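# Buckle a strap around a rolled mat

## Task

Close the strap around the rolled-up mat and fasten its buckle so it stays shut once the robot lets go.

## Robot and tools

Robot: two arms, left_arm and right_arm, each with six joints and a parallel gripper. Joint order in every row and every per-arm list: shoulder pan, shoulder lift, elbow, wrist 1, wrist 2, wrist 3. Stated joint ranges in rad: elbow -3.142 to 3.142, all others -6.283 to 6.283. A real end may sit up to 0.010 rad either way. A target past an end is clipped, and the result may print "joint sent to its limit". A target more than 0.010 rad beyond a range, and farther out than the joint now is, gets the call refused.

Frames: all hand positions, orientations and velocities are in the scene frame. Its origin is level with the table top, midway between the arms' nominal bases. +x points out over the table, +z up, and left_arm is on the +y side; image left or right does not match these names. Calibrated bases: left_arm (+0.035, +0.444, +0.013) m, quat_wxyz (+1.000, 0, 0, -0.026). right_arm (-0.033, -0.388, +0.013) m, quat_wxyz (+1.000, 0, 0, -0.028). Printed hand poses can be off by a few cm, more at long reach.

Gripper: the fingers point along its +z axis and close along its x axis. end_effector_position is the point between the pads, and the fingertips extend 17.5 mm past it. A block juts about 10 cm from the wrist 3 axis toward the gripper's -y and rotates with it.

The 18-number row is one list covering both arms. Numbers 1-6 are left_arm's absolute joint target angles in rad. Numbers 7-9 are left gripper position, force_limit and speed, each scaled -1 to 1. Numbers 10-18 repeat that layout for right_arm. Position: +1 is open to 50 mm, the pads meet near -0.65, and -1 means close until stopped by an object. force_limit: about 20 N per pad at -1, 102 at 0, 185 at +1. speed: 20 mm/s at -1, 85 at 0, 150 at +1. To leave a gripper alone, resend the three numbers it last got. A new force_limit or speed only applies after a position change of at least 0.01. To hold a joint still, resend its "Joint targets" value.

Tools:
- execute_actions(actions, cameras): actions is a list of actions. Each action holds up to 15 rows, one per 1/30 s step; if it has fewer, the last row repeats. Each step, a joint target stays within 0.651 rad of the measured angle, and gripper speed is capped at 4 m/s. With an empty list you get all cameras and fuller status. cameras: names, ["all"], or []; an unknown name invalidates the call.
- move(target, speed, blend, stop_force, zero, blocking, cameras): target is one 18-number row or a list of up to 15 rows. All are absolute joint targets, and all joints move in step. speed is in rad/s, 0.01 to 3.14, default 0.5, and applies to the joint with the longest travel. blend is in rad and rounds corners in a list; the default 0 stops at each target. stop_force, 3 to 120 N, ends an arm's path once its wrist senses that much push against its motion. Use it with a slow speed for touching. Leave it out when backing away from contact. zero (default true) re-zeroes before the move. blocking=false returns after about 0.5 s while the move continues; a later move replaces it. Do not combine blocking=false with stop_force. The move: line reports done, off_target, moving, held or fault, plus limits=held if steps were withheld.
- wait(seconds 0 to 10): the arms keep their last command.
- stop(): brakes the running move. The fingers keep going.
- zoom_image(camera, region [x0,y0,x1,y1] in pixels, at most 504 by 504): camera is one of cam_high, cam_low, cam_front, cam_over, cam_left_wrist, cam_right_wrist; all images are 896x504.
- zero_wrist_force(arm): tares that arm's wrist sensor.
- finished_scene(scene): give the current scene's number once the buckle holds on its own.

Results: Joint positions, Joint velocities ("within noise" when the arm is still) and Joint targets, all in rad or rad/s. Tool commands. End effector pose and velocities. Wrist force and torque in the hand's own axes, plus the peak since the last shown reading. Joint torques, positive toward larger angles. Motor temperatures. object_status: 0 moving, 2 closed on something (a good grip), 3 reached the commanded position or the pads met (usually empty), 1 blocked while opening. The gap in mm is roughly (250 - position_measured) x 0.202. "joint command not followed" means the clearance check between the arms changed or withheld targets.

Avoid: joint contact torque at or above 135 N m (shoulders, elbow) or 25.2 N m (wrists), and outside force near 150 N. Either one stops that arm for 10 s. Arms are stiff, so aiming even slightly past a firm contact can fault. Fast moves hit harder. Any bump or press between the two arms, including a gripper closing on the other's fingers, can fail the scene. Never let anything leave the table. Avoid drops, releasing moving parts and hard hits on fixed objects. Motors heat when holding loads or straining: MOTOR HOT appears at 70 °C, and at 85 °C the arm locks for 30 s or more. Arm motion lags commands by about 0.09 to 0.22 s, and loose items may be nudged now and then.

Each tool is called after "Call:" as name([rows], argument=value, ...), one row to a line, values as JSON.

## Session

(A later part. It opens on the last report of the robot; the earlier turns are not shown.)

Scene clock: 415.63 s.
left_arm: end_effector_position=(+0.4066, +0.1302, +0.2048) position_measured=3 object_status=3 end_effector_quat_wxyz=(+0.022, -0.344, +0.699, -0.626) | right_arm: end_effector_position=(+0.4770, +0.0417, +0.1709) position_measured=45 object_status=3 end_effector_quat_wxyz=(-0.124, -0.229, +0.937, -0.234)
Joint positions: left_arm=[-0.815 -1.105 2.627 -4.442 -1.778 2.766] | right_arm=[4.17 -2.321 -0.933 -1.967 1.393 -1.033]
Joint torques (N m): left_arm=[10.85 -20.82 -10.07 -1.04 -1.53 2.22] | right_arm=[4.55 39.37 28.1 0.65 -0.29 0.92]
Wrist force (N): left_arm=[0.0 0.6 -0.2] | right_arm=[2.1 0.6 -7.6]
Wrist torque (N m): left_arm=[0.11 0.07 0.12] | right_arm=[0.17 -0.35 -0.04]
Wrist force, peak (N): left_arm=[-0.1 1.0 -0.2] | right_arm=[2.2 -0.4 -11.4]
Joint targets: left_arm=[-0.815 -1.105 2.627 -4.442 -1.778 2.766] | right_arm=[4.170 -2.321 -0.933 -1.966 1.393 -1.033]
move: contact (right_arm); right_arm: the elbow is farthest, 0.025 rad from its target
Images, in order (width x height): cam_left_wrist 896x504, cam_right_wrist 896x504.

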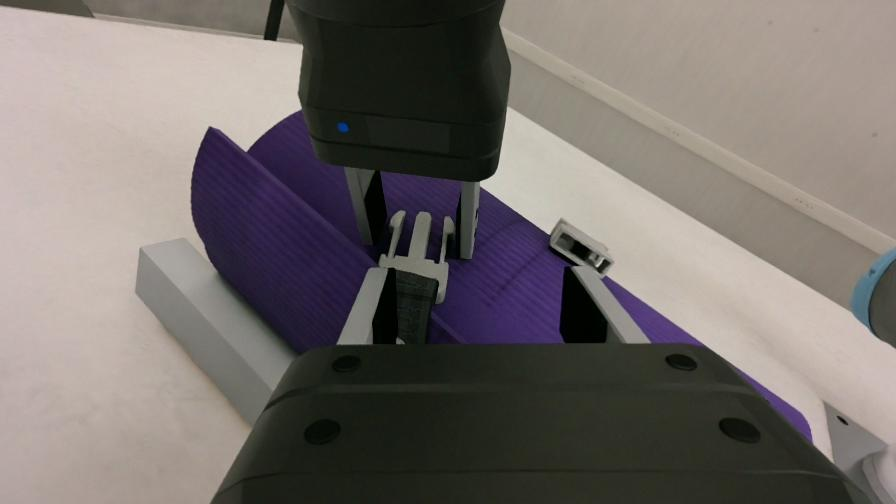

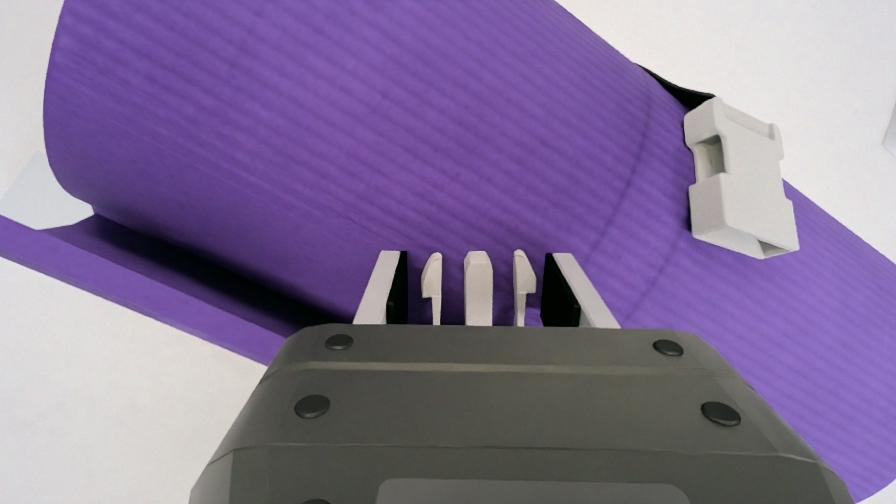

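Call:
move(target=[-0.8147,-1.1051,2.627,-4.442,-1.7778,2.766,1,-1,-1,4.170,-2.321,-0.933,-1.966,1.393,-1.033,-1,-1,-1], cameras=["cam_right_wrist","cam_left_wrist"])

Call:
zoom_image(camera="cam_right_wrist", region=[330, 160, 630, 340])

Call:
zoom_image(camera="cam_left_wrist", region=[300, 80, 600, 300])

Scene clock: 420.83 s.
left_arm: end_effector_position=(+0.4066, +0.1302, +0.2048) position_measured=3 object_status=3 end_effector_quat_wxyz=(+0.022, -0.344, +0.699, -0.626) | right_arm: end_effector_position=(+0.4769, +0.0420, +0.1708) position_measured=125 object_status=2 end_effector_quat_wxyz=(-0.123, -0.229, +0.937, -0.234)
Joint positions: left_arm=[-0.815 -1.105 2.627 -4.442 -1.778 2.766] | right_arm=[4.17 -2.321 -0.933 -1.966 1.393 -1.033]
Joint torques (N m): left_arm=[10.74 -20.31 -10.69 -1.1 -1.61 2.3] | right_arm=[-5.15 50.29 27.46 -0.93 -2.73 -1.13]
Wrist force (N): left_arm=[0.1 0.8 -0.2] | right_arm=[-0.4 1.5 -6.2]
Wrist torque (N m): left_arm=[0.14 0.06 0.12] | right_arm=[0.14 -0.32 -0.08]
Wrist force, peak (N): left_arm=[0.2 1.1 0.0] | right_arm=[2.3 0.6 -8.0]
Joint targets: left_arm=[-0.815 -1.105 2.627 -4.442 -1.778 2.766] | right_arm=[4.170 -2.321 -0.933 -1.966 1.393 -1.033]
move: done
Images, in order (width x height): cam_left_wrist 896x504, cam_right_wrist 896x504.

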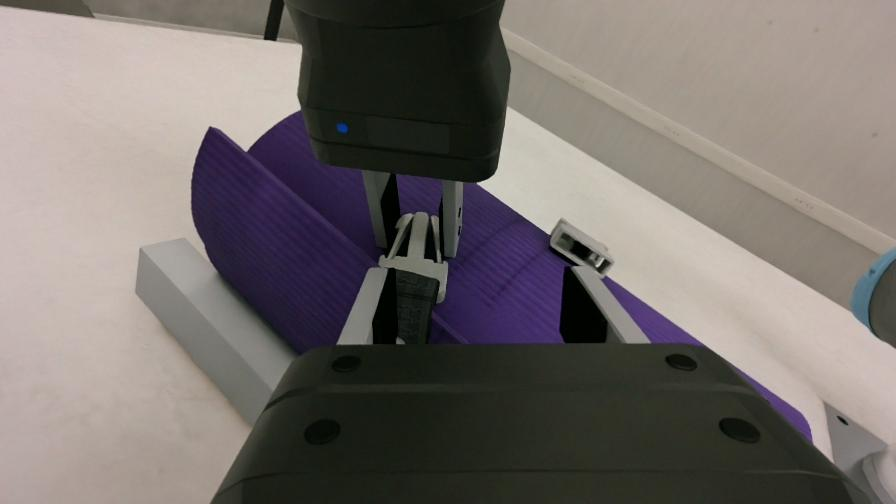

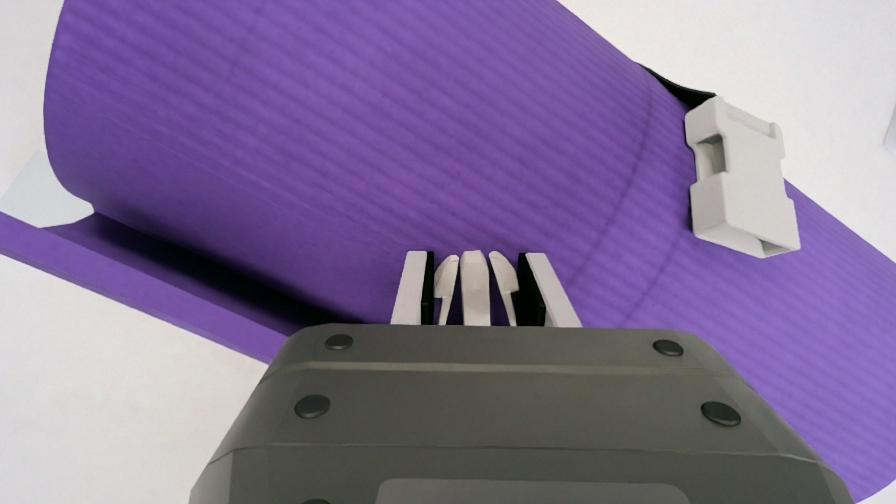

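Scaled by 1.680.

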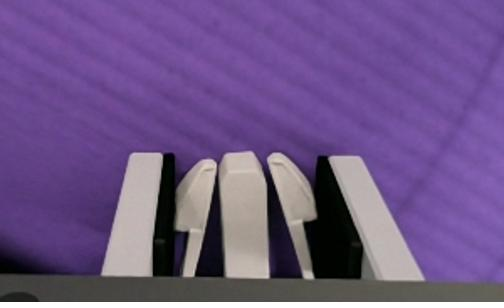

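Scaled by 1.680.

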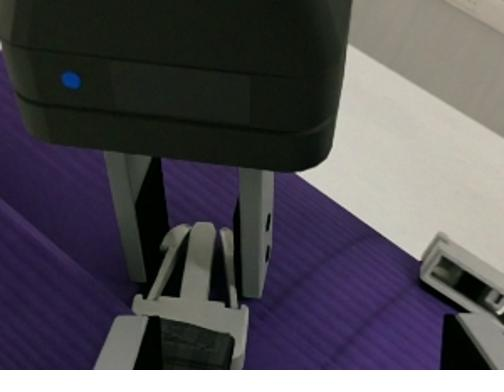

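Call:
move(target=[-0.8147,-1.1051,2.627,-4.442,-1.7778,2.766,1,-1,-1,4.1806,-2.2957,-0.931,-1.995,1.3984,-1.0231,-1,-1,-1], speed=0.05, cameras=["cam_right_wrist","cam_left_wrist","cam_front","cam_over"])

Call:
zoom_image(camera="cam_left_wrist", region=[300, 80, 600, 300])

Call:
zoom_image(camera="cam_front", region=[280, 140, 500, 264])

Scene clock: 433.47 s.
left_arm: end_effector_position=(+0.4066, +0.1302, +0.2048) position_measured=3 object_status=3 end_effector_quat_wxyz=(+0.022, -0.344, +0.699, -0.626) | right_arm: end_effector_position=(+0.4669, +0.0420, +0.1887) position_measured=125 object_status=2 end_effector_quat_wxyz=(-0.123, -0.229, +0.937, -0.234)
Joint positions: left_arm=[-0.815 -1.105 2.627 -4.442 -1.778 2.766] | right_arm=[4.181 -2.295 -0.931 -1.995 1.398 -1.023]
Joint torques (N m): left_arm=[10.44 -19.96 -10.7 -1.06 -1.84 2.27] | right_arm=[-6.07 41.9 28.86 2.85 1.15 -0.14]
Wrist force (N): left_arm=[0.0 0.9 0.0] | right_arm=[1.3 0.2 -0.4]
Wrist torque (N m): left_arm=[0.15 0.06 0.12] | right_arm=[0.08 -0.19 -0.12]
Wrist force, peak (N): left_arm=[0.0 1.1 -0.2] | right_arm=[-0.5 1.6 -6.3]
Joint targets: left_arm=[-0.815 -1.105 2.627 -4.442 -1.778 2.766] | right_arm=[4.181 -2.296 -0.931 -1.995 1.398 -1.023]
move: done
Images, in order (width x height): cam_front 896x504, cam_over 896x504, cam_left_wrist 896x504, cam_right_wrist 896x504.

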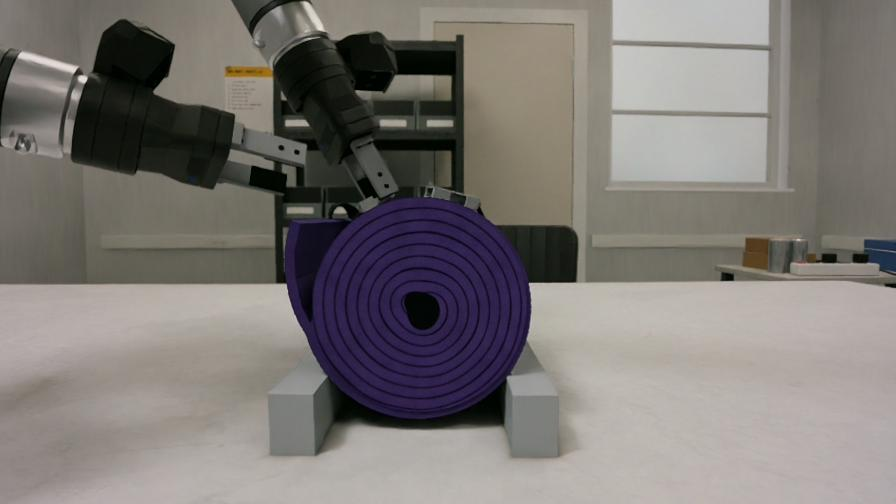

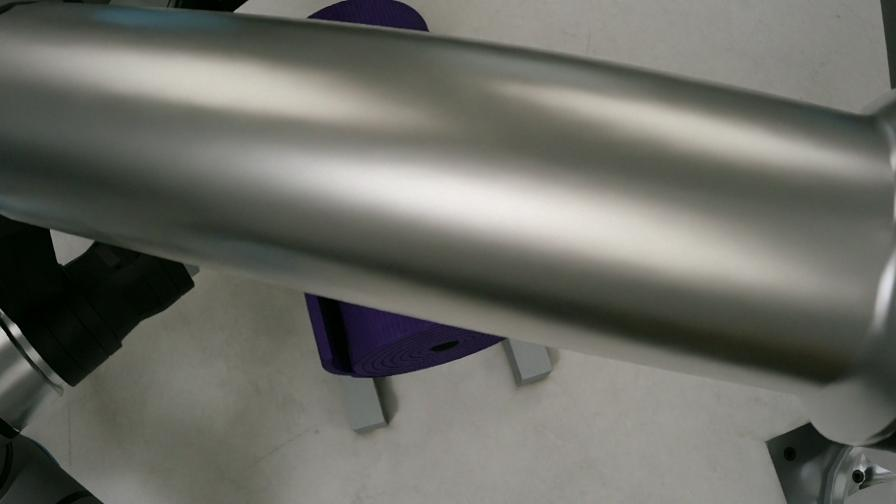

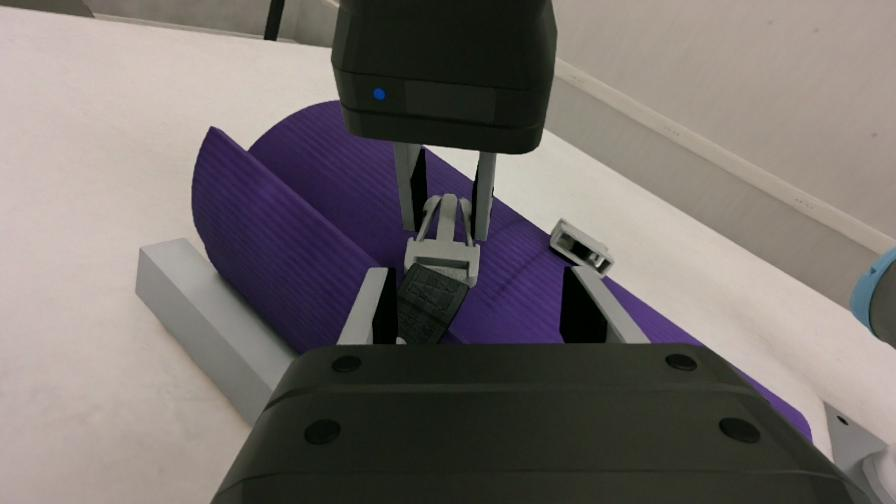

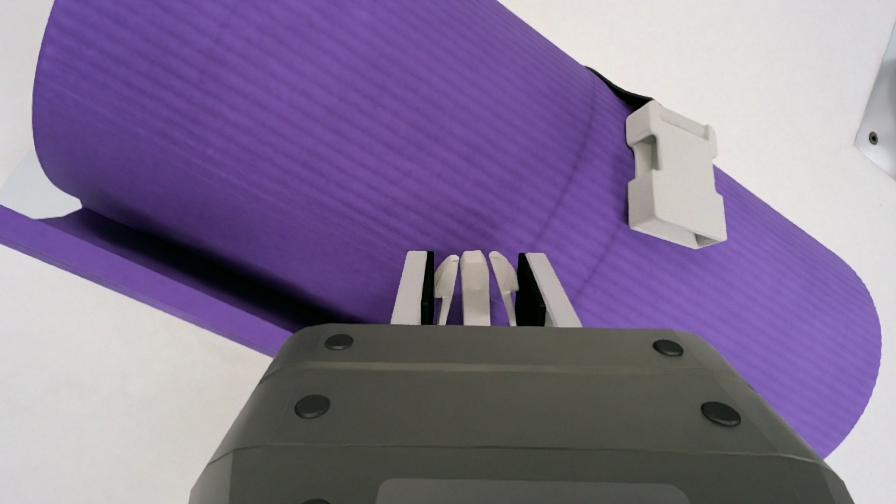

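Scaled by 1.680.

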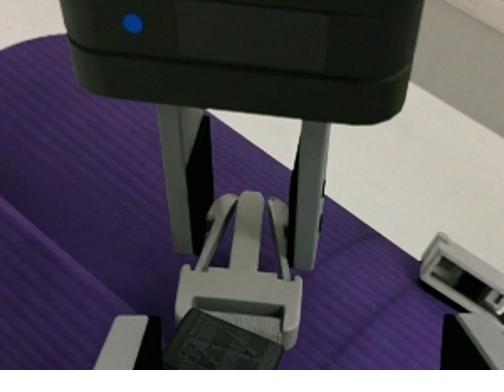

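Scaled by 2.291.

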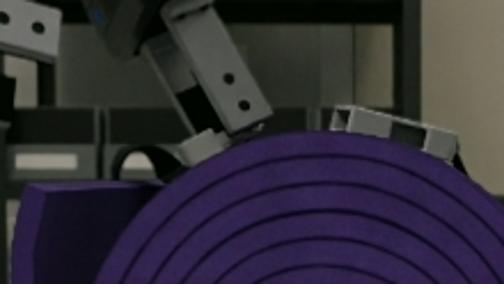

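Call:
move(target=[-0.8147,-1.1051,2.627,-4.442,-1.7778,2.766,1,-1,-1,4.1934,-2.0628,-1.2929,-1.6302,1.4293,-0.4658,-1,-1,-1], speed=0.08, stop_force=12, cameras=["cam_right_wrist","cam_left_wrist","cam_front","cam_over"])

Call:
zoom_image(camera="cam_left_wrist", region=[300, 80, 600, 300])

Call:
zoom_image(camera="cam_front", region=[280, 140, 500, 264])

Scene clock: 469.70 s.
left_arm: end_effector_position=(+0.4066, +0.1302, +0.2048) position_measured=3 object_status=3 end_effector_quat_wxyz=(+0.022, -0.344, +0.699, -0.626) | right_arm: end_effector_position=(+0.4416, +0.0321, +0.1926) position_measured=125 object_status=2 end_effector_quat_wxyz=(-0.007, +0.045, +0.987, -0.153)
Joint positions: left_arm=[-0.815 -1.105 2.627 -4.442 -1.778 2.766] | right_arm=[4.193 -2.063 -1.293 -1.63 1.429 -0.466]
Joint torques (N m): left_arm=[10.6 -20.26 -9.89 -1.1 -1.66 2.24] | right_arm=[2.22 34.02 32.29 1.03 -0.63 -1.34]
Wrist force (N): left_arm=[0.0 0.8 0.1] | right_arm=[1.2 0.5 -0.5]
Wrist torque (N m): left_arm=[0.13 0.05 0.13] | right_arm=[0.06 -0.27 0.02]
Wrist force, peak (N): left_arm=[-0.3 1.0 -0.2] | right_arm=[1.8 0.1 -0.6]
Joint targets: left_arm=[-0.815 -1.105 2.627 -4.442 -1.778 2.766] | right_arm=[4.193 -2.063 -1.293 -1.630 1.429 -0.466]
move: done
Images, in order (width x height): cam_front 896x504, cam_over 896x504, cam_left_wrist 896x504, cam_right_wrist 896x504.

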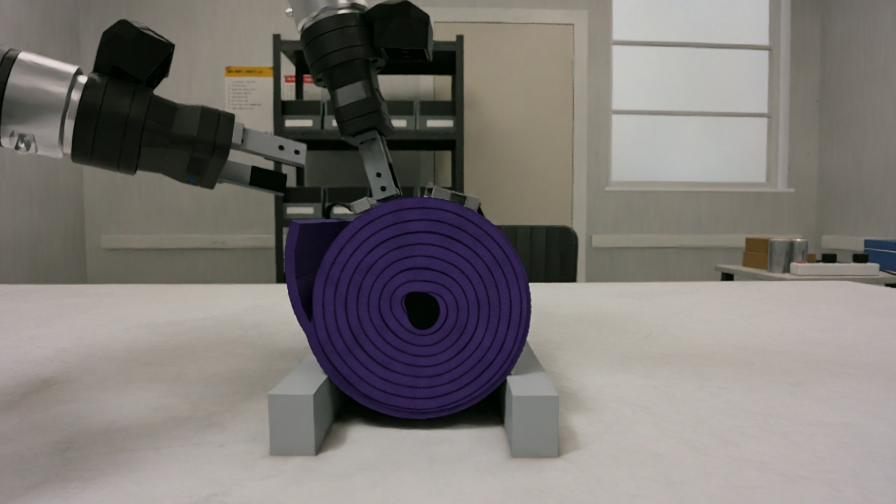

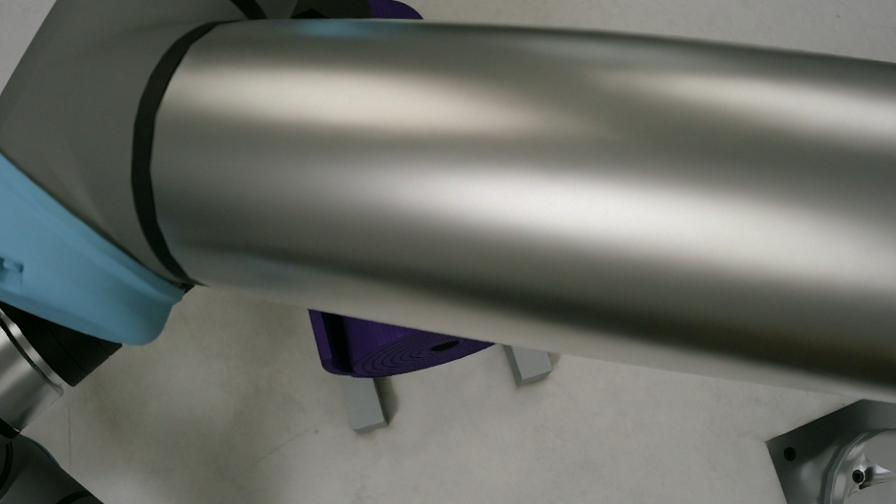

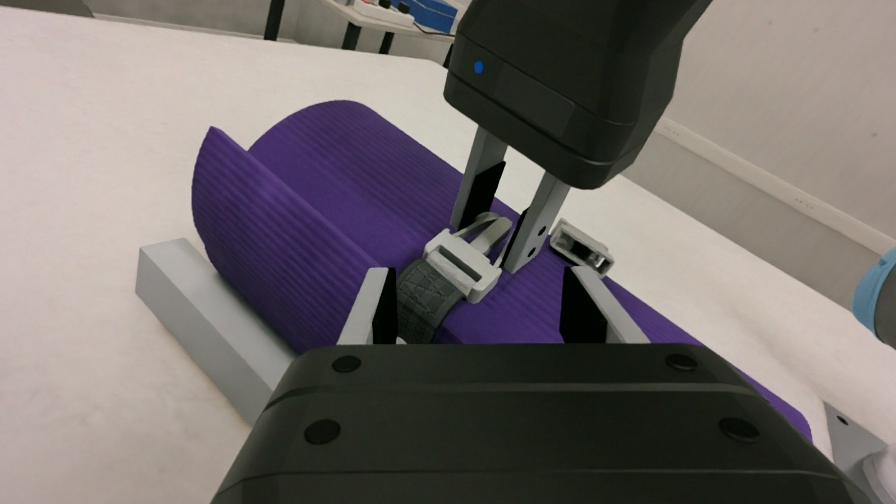

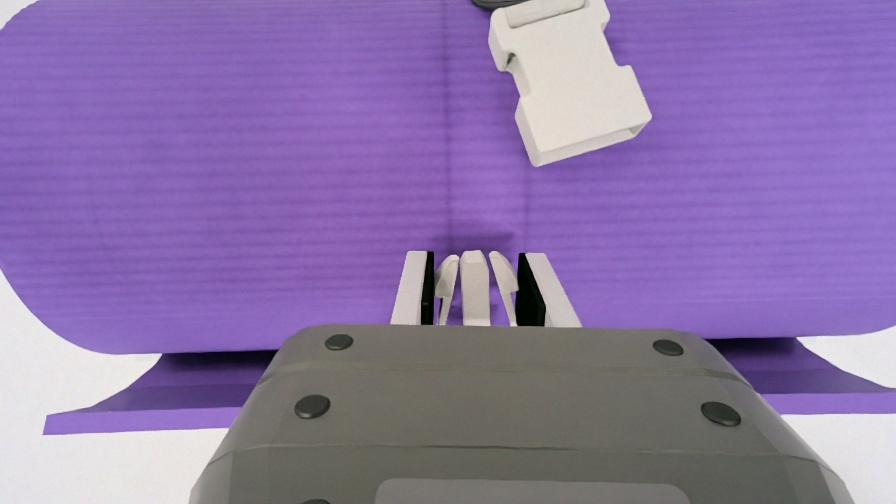

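Scaled by 1.680.

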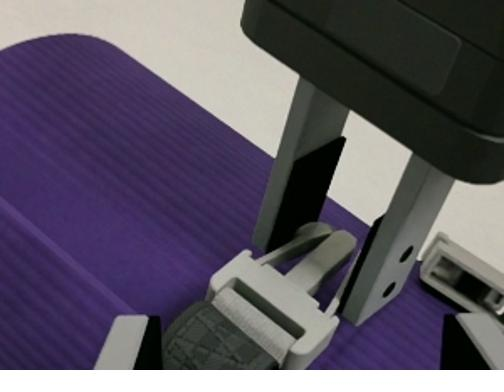

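Scaled by 2.291.

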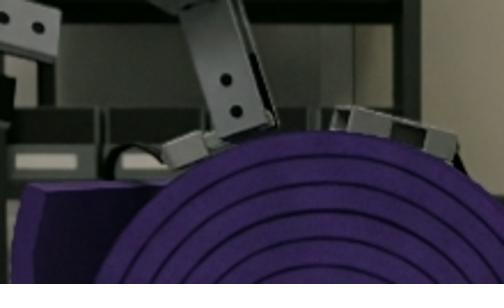

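Call:
move(target=[-0.4149,-1.0705,2.2203,-3.6617,-2.6867,3.7212,1,-1,-1,4.1269,-1.9068,-1.5394,-1.2662,1.5708,-0.5512,-1,-1,-1], speed=0.15, stop_force=15, cameras=["cam_left_wrist","cam_front","cam_right_wrist"])

Call:
zoom_image(camera="cam_left_wrist", region=[300, 120, 600, 340])

Call:
zoom_image(camera="cam_front", region=[260, 130, 500, 264])

Scene clock: 513.17 s.
left_arm: end_effector_position=(+0.4503, +0.1231, +0.2037) position_measured=3 object_status=3 end_effector_quat_wxyz=(-0.027, +0.036, +0.793, -0.608) | right_arm: end_effector_position=(+0.4411, +0.0241, +0.1997) position_measured=125 object_status=2 end_effector_quat_wxyz=(+0.000, +0.045, +0.999, +0.000)
Joint positions: left_arm=[-0.415 -1.07 2.22 -3.662 -2.687 3.721] | right_arm=[4.127 -1.907 -1.539 -1.266 1.571 -0.551]
Joint torques (N m): left_arm=[-8.77 -39.19 -5.71 -5.3 -1.77 -1.42] | right_arm=[5.87 26.99 32.3 1.7 -2.51 1.07]
Wrist force (N): left_arm=[0.0 1.0 0.2] | right_arm=[0.7 1.1 -0.8]
Wrist torque (N m): left_arm=[0.25 0.07 0.07] | right_arm=[0.08 -0.17 -0.11]
Wrist force, peak (N): left_arm=[-0.1 1.5 0.4] | right_arm=[1.0 0.8 -1.2]
Joint targets: left_arm=[-0.415 -1.071 2.220 -3.662 -2.687 3.721] | right_arm=[4.127 -1.907 -1.539 -1.266 1.571 -0.551]
move: done
Images, in order (width x height): cam_front 896x504, cam_left_wrist 896x504, cam_right_wrist 896x504.

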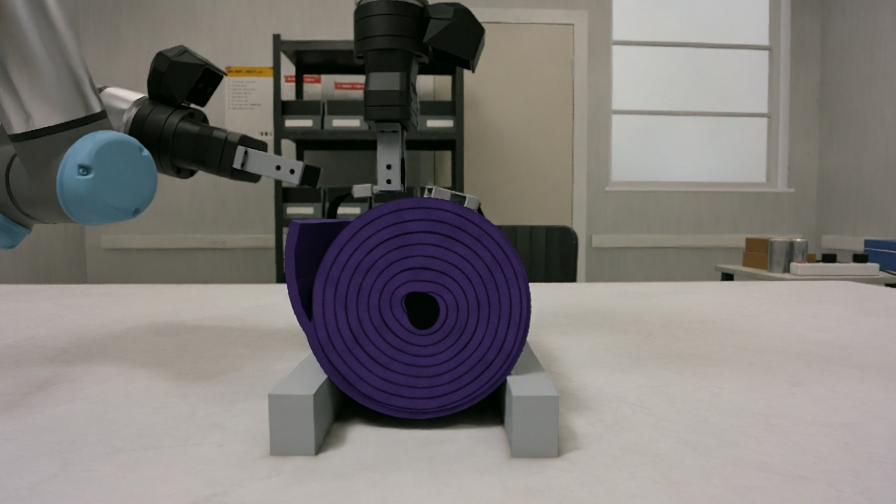

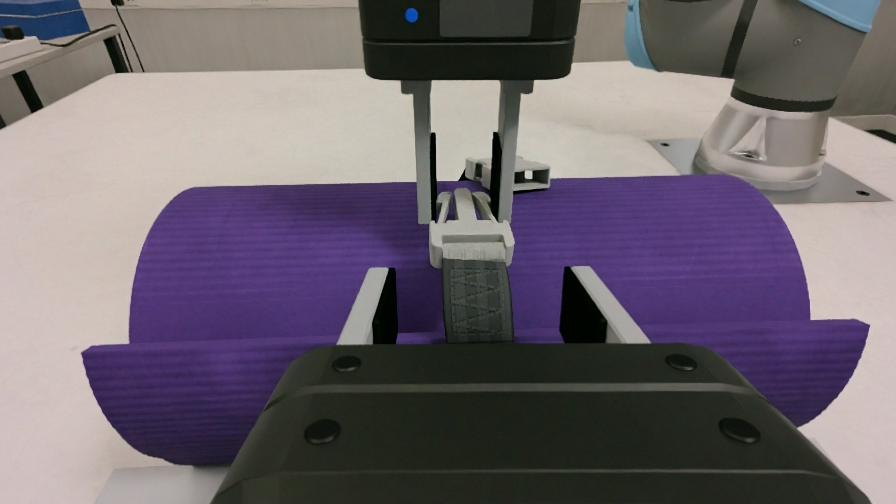

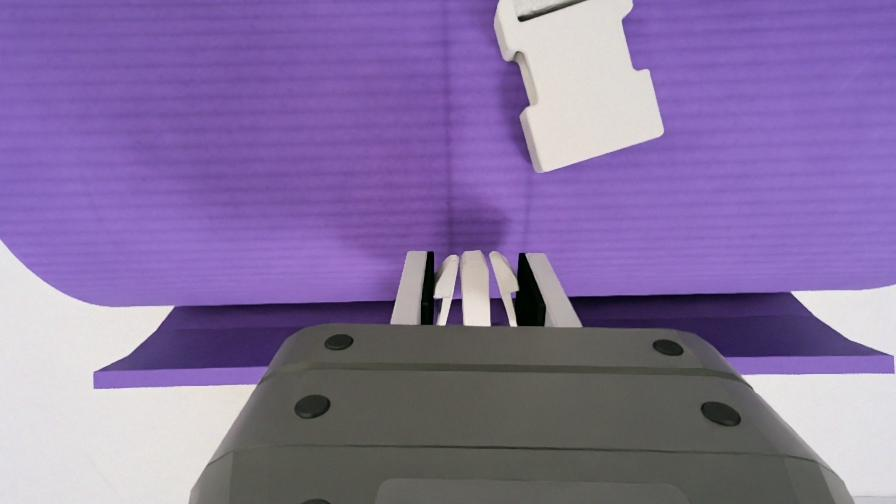

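Scaled by 1.680.

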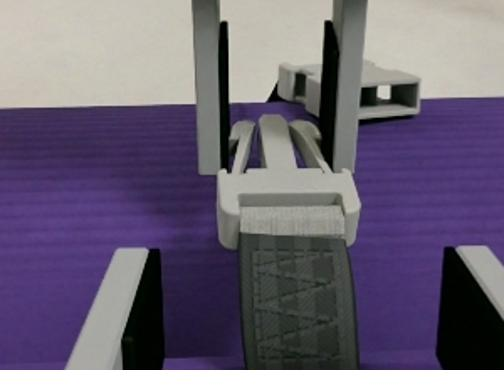

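Scaled by 2.100.

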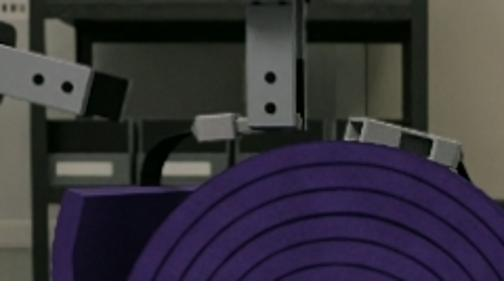

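Call:
move(target=[-0.5431,-0.9884,2.1582,-3.8055,-2.5782,3.5795,1,-1,-1,4.1269,-1.9068,-1.5394,-1.2662,1.5708,-0.5512,-1,-1,-1], speed=0.06, stop_force=6, cameras=["cam_left_wrist","cam_front","cam_right_wrist"])

Call:
zoom_image(camera="cam_left_wrist", region=[300, 120, 600, 340])

Call:
zoom_image(camera="cam_front", region=[260, 130, 500, 264])

Scene clock: 534.00 s.
left_arm: end_effector_position=(+0.4478, +0.0608, +0.1892) position_measured=3 object_status=3 end_effector_quat_wxyz=(-0.027, +0.036, +0.793, -0.608) | right_arm: end_effector_position=(+0.4411, +0.0241, +0.1997) position_measured=125 object_status=2 end_effector_quat_wxyz=(+0.000, +0.045, +0.999, +0.000)
Joint positions: left_arm=[-0.543 -0.988 2.158 -3.805 -2.578 3.58] | right_arm=[4.127 -1.907 -1.539 -1.266 1.571 -0.551]
Joint torques (N m): left_arm=[11.54 -48.96 -4.19 0.03 -2.88 2.47] | right_arm=[5.86 27.44 32.15 1.91 -2.45 1.08]
Wrist force (N): left_arm=[0.3 1.3 0.3] | right_arm=[0.6 1.0 -0.6]
Wrist torque (N m): left_arm=[0.28 0.02 0.08] | right_arm=[0.06 -0.16 -0.11]
Wrist force, peak (N): left_arm=[-0.1 1.3 0.9] | right_arm=[0.8 1.4 -0.7]
Joint targets: left_arm=[-0.543 -0.988 2.158 -3.805 -2.578 3.580] | right_arm=[4.127 -1.907 -1.539 -1.266 1.571 -0.551]
move: done
Images, in order (width x height): cam_front 896x504, cam_left_wrist 896x504, cam_right_wrist 896x504.

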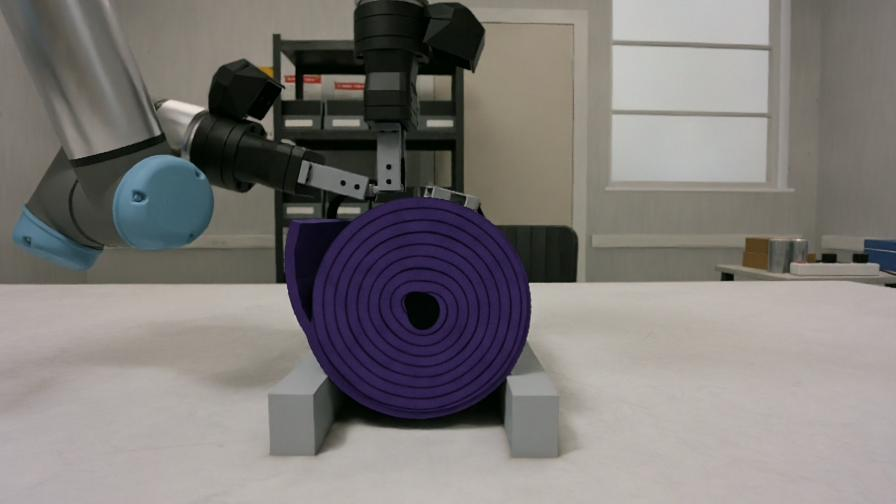

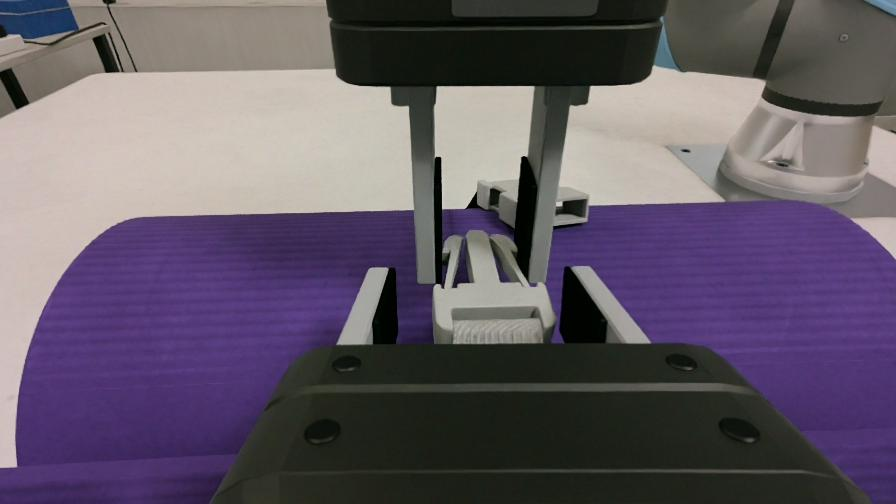

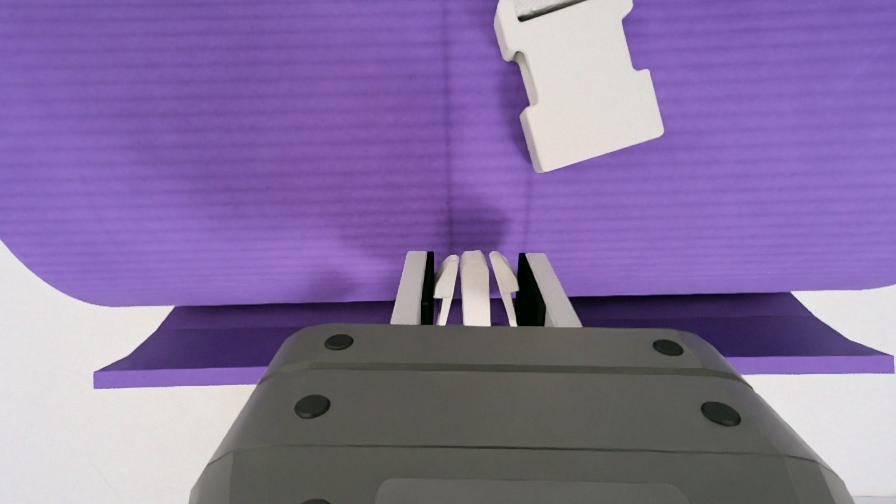

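Scaled by 1.680.

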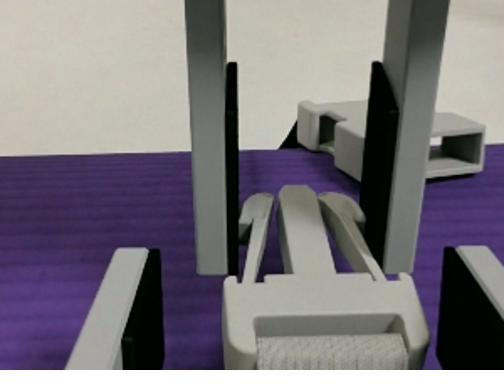

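Scaled by 2.100.

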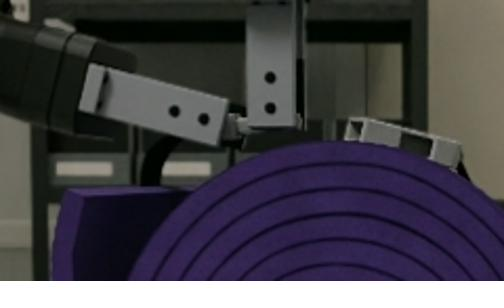

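Call:
move(target=[-0.5536,-0.9872,2.1626,-3.8191,-2.5692,3.5701,1,-1,-1,4.1269,-1.9068,-1.5394,-1.2662,1.5708,-0.5512,-1,-1,-1], speed=0.05, stop_force=6, cameras=["cam_left_wrist","cam_front"])

Call:
zoom_image(camera="cam_left_wrist", region=[300, 120, 600, 340])

Call:
zoom_image(camera="cam_front", region=[260, 130, 500, 264])

Scene clock: 544.90 s.
left_arm: end_effector_position=(+0.4444, +0.0576, +0.1885) position_measured=3 object_status=3 end_effector_quat_wxyz=(-0.028, +0.036, +0.793, -0.608) | right_arm: end_effector_position=(+0.4411, +0.0241, +0.1997) position_measured=125 object_status=2 end_effector_quat_wxyz=(+0.000, +0.045, +0.999, +0.000)
Joint positions: left_arm=[-0.554 -0.987 2.163 -3.819 -2.569 3.57] | right_arm=[4.127 -1.907 -1.539 -1.266 1.571 -0.551]
Joint torques (N m): left_arm=[10.75 -36 -17.14 -0.03 -2.93 2.4] | right_arm=[5.63 27.79 31.51 2.13 -2.4 1.01]
Wrist force (N): left_arm=[-0.1 1.2 0.2] | right_arm=[0.6 1.2 -0.6]
Wrist torque (N m): left_arm=[0.27 0.08 0.11] | right_arm=[0.09 -0.16 -0.11]
Wrist force, peak (N): left_arm=[0.0 1.5 0.3] | right_arm=[0.9 1.3 -0.8]
Joint targets: left_arm=[-0.554 -0.987 2.163 -3.819 -2.569 3.570] | right_arm=[4.127 -1.907 -1.539 -1.266 1.571 -0.551]
move: done
Images, in order (width x height): cam_front 896x504, cam_left_wrist 896x504.

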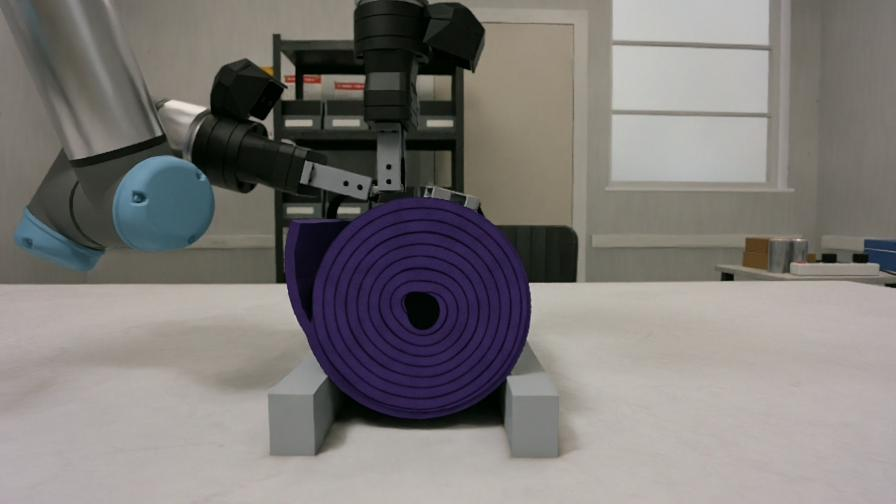

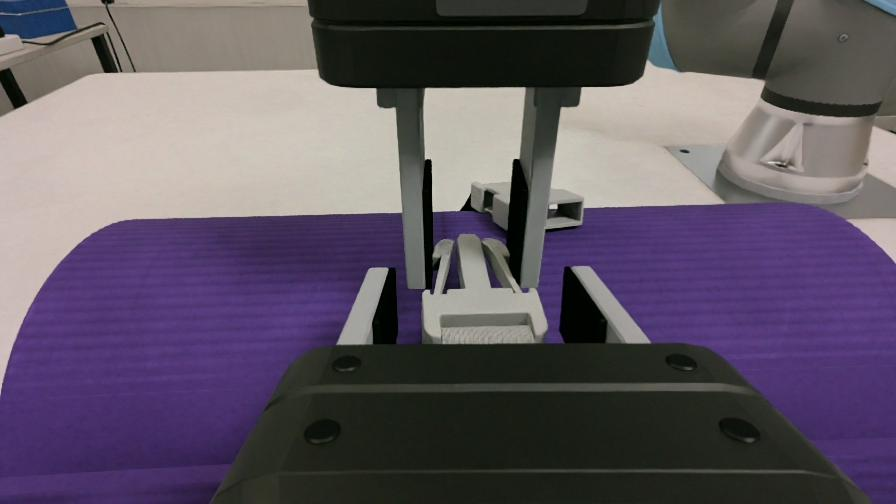

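Scaled by 1.680.

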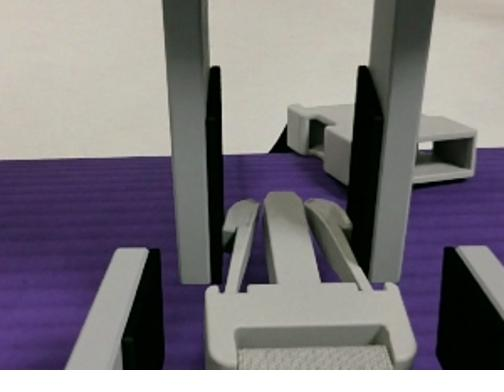

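Scaled by 2.100.

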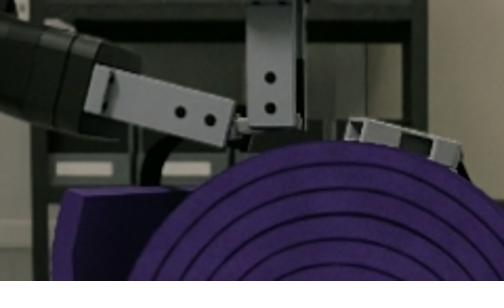

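Call:
move(target=[-0.5536,-0.9872,2.1626,-3.8191,-2.5692,3.5701,-1,-0.8,-1,4.1269,-1.9068,-1.5394,-1.2662,1.5708,-0.5512,-1,-1,-1], cameras=["cam_left_wrist","cam_front"])

Call:
zoom_image(camera="cam_left_wrist", region=[300, 120, 600, 340])

Call:
zoom_image(camera="cam_front", region=[320, 150, 500, 234])

Scene clock: 549.03 s.
left_arm: end_effector_position=(+0.4444, +0.0576, +0.1885) position_measured=81 object_status=0 end_effector_quat_wxyz=(-0.028, +0.036, +0.792, -0.608) | right_arm: end_effector_position=(+0.4411, +0.0241, +0.1997) position_measured=125 object_status=2 end_effector_quat_wxyz=(+0.000, +0.045, +0.999, +0.000)
Joint positions: left_arm=[-0.554 -0.987 2.163 -3.819 -2.569 3.57] | right_arm=[4.127 -1.907 -1.539 -1.266 1.571 -0.551]
Joint torques (N m): left_arm=[10.11 -40.58 -17.09 -0.07 -2.37 2.48] | right_arm=[6.16 27.63 31.25 2.16 -2.2 0.96]
Wrist force (N): left_arm=[0.1 2.3 -0.2] | right_arm=[0.5 0.5 -0.7]
Wrist torque (N m): left_arm=[0.29 -0.02 0.12] | right_arm=[0.09 -0.17 -0.04]
Wrist force, peak (N): left_arm=[0.0 2.4 0.0] | right_arm=[0.8 1.3 -0.8]
Joint targets: left_arm=[-0.554 -0.987 2.163 -3.819 -2.569 3.570] | right_arm=[4.127 -1.907 -1.539 -1.266 1.571 -0.551]
move: done
Images, in order (width x height): cam_front 896x504, cam_left_wrist 896x504.

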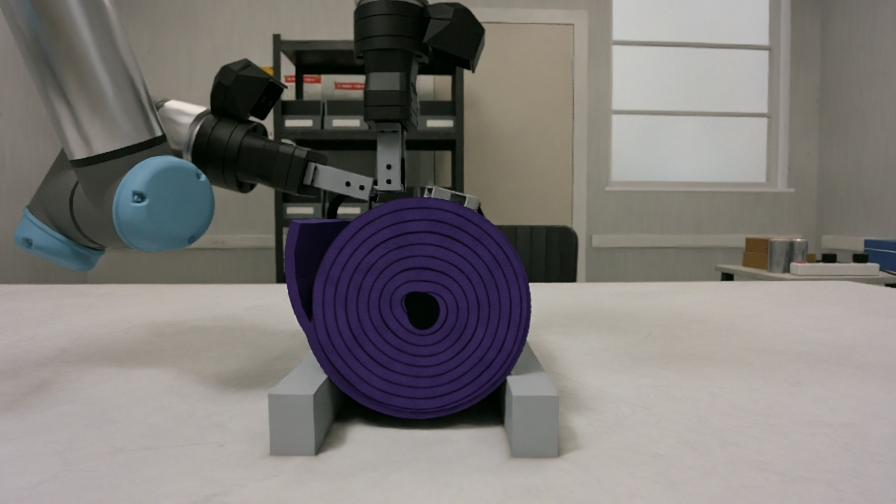

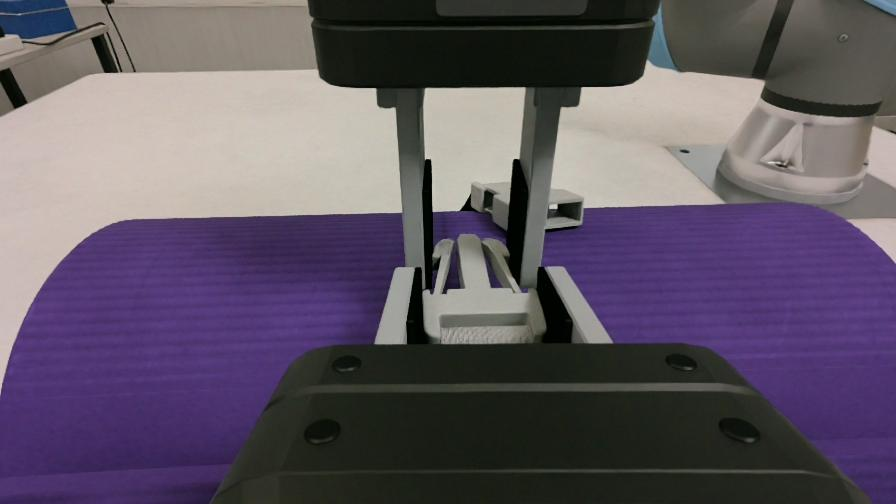

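Scaled by 1.680.

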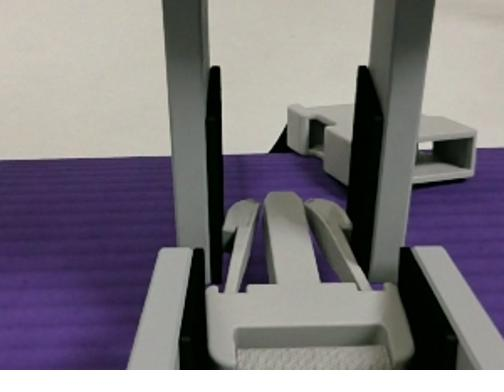

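Scaled by 2.800.

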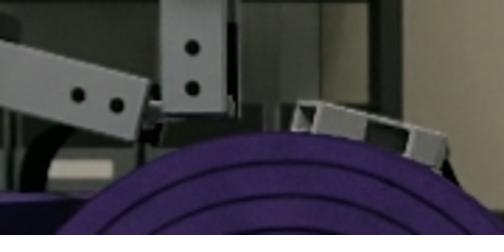

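Call:
move(target=[-0.5536,-0.9872,2.1626,-3.8191,-2.5692,3.5701,-0.98,-0.3,-1,4.1269,-1.9068,-1.5394,-1.2662,1.5708,-0.5512,-1,-1,-1])

Call:
move(target=[-0.5536,-0.9872,2.1626,-3.8191,-2.5692,3.5701,-0.98,-0.3,-1,4.1269,-1.9068,-1.5394,-1.2662,1.5708,-0.5512,0.7,-1,-1], cameras=["cam_left_wrist","cam_front"])

Call:
zoom_image(camera="cam_left_wrist", region=[300, 120, 600, 340])

Scene clock: 554.23 s.
left_arm: end_effector_position=(+0.4445, +0.0576, +0.1885) position_measured=84 object_status=2 end_effector_quat_wxyz=(-0.028, +0.036, +0.793, -0.608) | right_arm: end_effector_position=(+0.4411, +0.0241, +0.1997) position_measured=125 object_status=2 end_effector_quat_wxyz=(+0.000, +0.045, +0.999, +0.000)
Joint positions: left_arm=[-0.554 -0.987 2.163 -3.819 -2.569 3.57] | right_arm=[4.127 -1.907 -1.539 -1.266 1.571 -0.551]
Joint torques (N m): left_arm=[6.69 -40.04 -17.57 -1.24 0.43 2.32] | right_arm=[5.91 27.8 31.67 2.28 -0.18 0.95]
Wrist force (N): left_arm=[0.0 1.8 -0.2] | right_arm=[1.1 0.4 -1.8]
Wrist torque (N m): left_arm=[0.26 -0.04 0.11] | right_arm=[0.08 -0.13 -0.02]
Wrist force, peak (N): left_arm=[-0.4 2.9 -0.2] | right_arm=[1.2 0.2 -1.9]
Joint targets: left_arm=[-0.554 -0.987 2.163 -3.819 -2.569 3.570] | right_arm=[4.127 -1.907 -1.539 -1.266 1.571 -0.551]
move: done

Scene clock: 555.23 s.
left_arm: end_effector_position=(+0.4445, +0.0576, +0.1885) position_measured=84 object_status=2 end_effector_quat_wxyz=(-0.028, +0.036, +0.793, -0.608) | right_arm: end_effector_position=(+0.4411, +0.0241, +0.1997) position_measured=48 object_status=0 end_effector_quat_wxyz=(+0.000, +0.045, +0.999, +0.000)
Joint positions: left_arm=[-0.554 -0.987 2.163 -3.819 -2.569 3.57] | right_arm=[4.127 -1.907 -1.539 -1.266 1.571 -0.551]
Joint torques (N m): left_arm=[4.16 -39.79 -17.35 -1.73 -1.23 2.51] | right_arm=[4.86 27.44 27.48 2.28 0.48 0.87]
Wrist force (N): left_arm=[0.0 1.4 0.3] | right_arm=[0.6 1.1 -0.6]
Wrist torque (N m): left_arm=[0.27 0.06 0.11] | right_arm=[0.08 -0.16 -0.10]
Wrist force, peak (N): left_arm=[0.5 2.0 3.0] | right_arm=[0.2 4.6 -1.4]
Joint targets: left_arm=[-0.554 -0.987 2.163 -3.819 -2.569 3.570] | right_arm=[4.127 -1.907 -1.539 -1.266 1.571 -0.551]
move: done
Images, in order (width x height): cam_front 896x504, cam_left_wrist 896x504.

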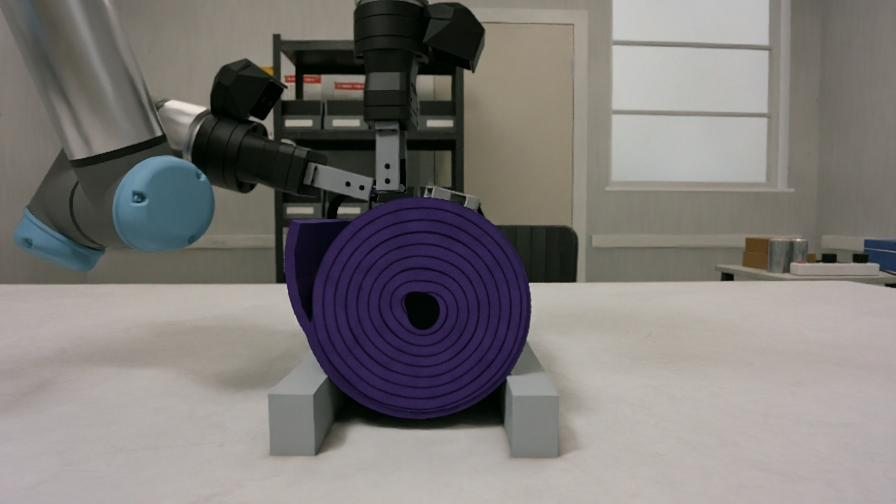

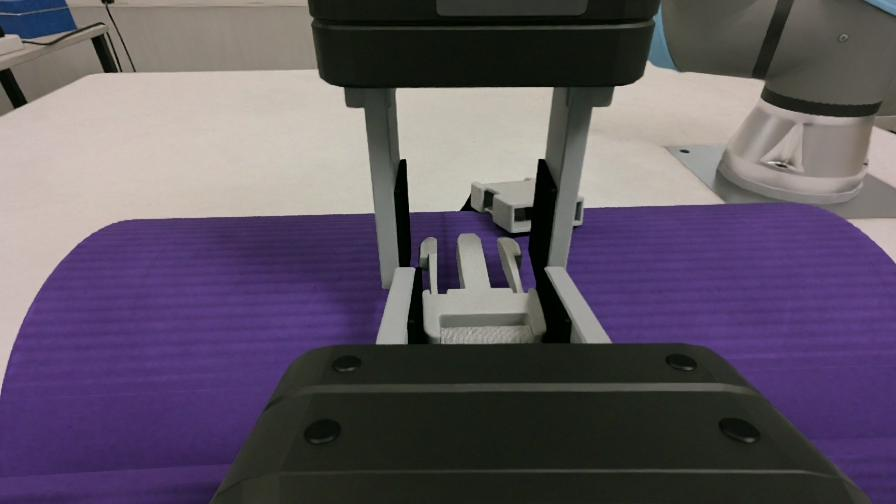

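Scaled by 1.680.

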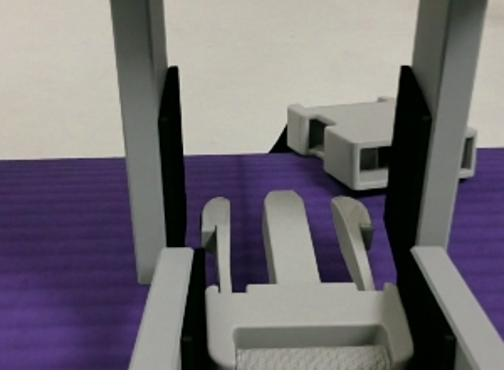

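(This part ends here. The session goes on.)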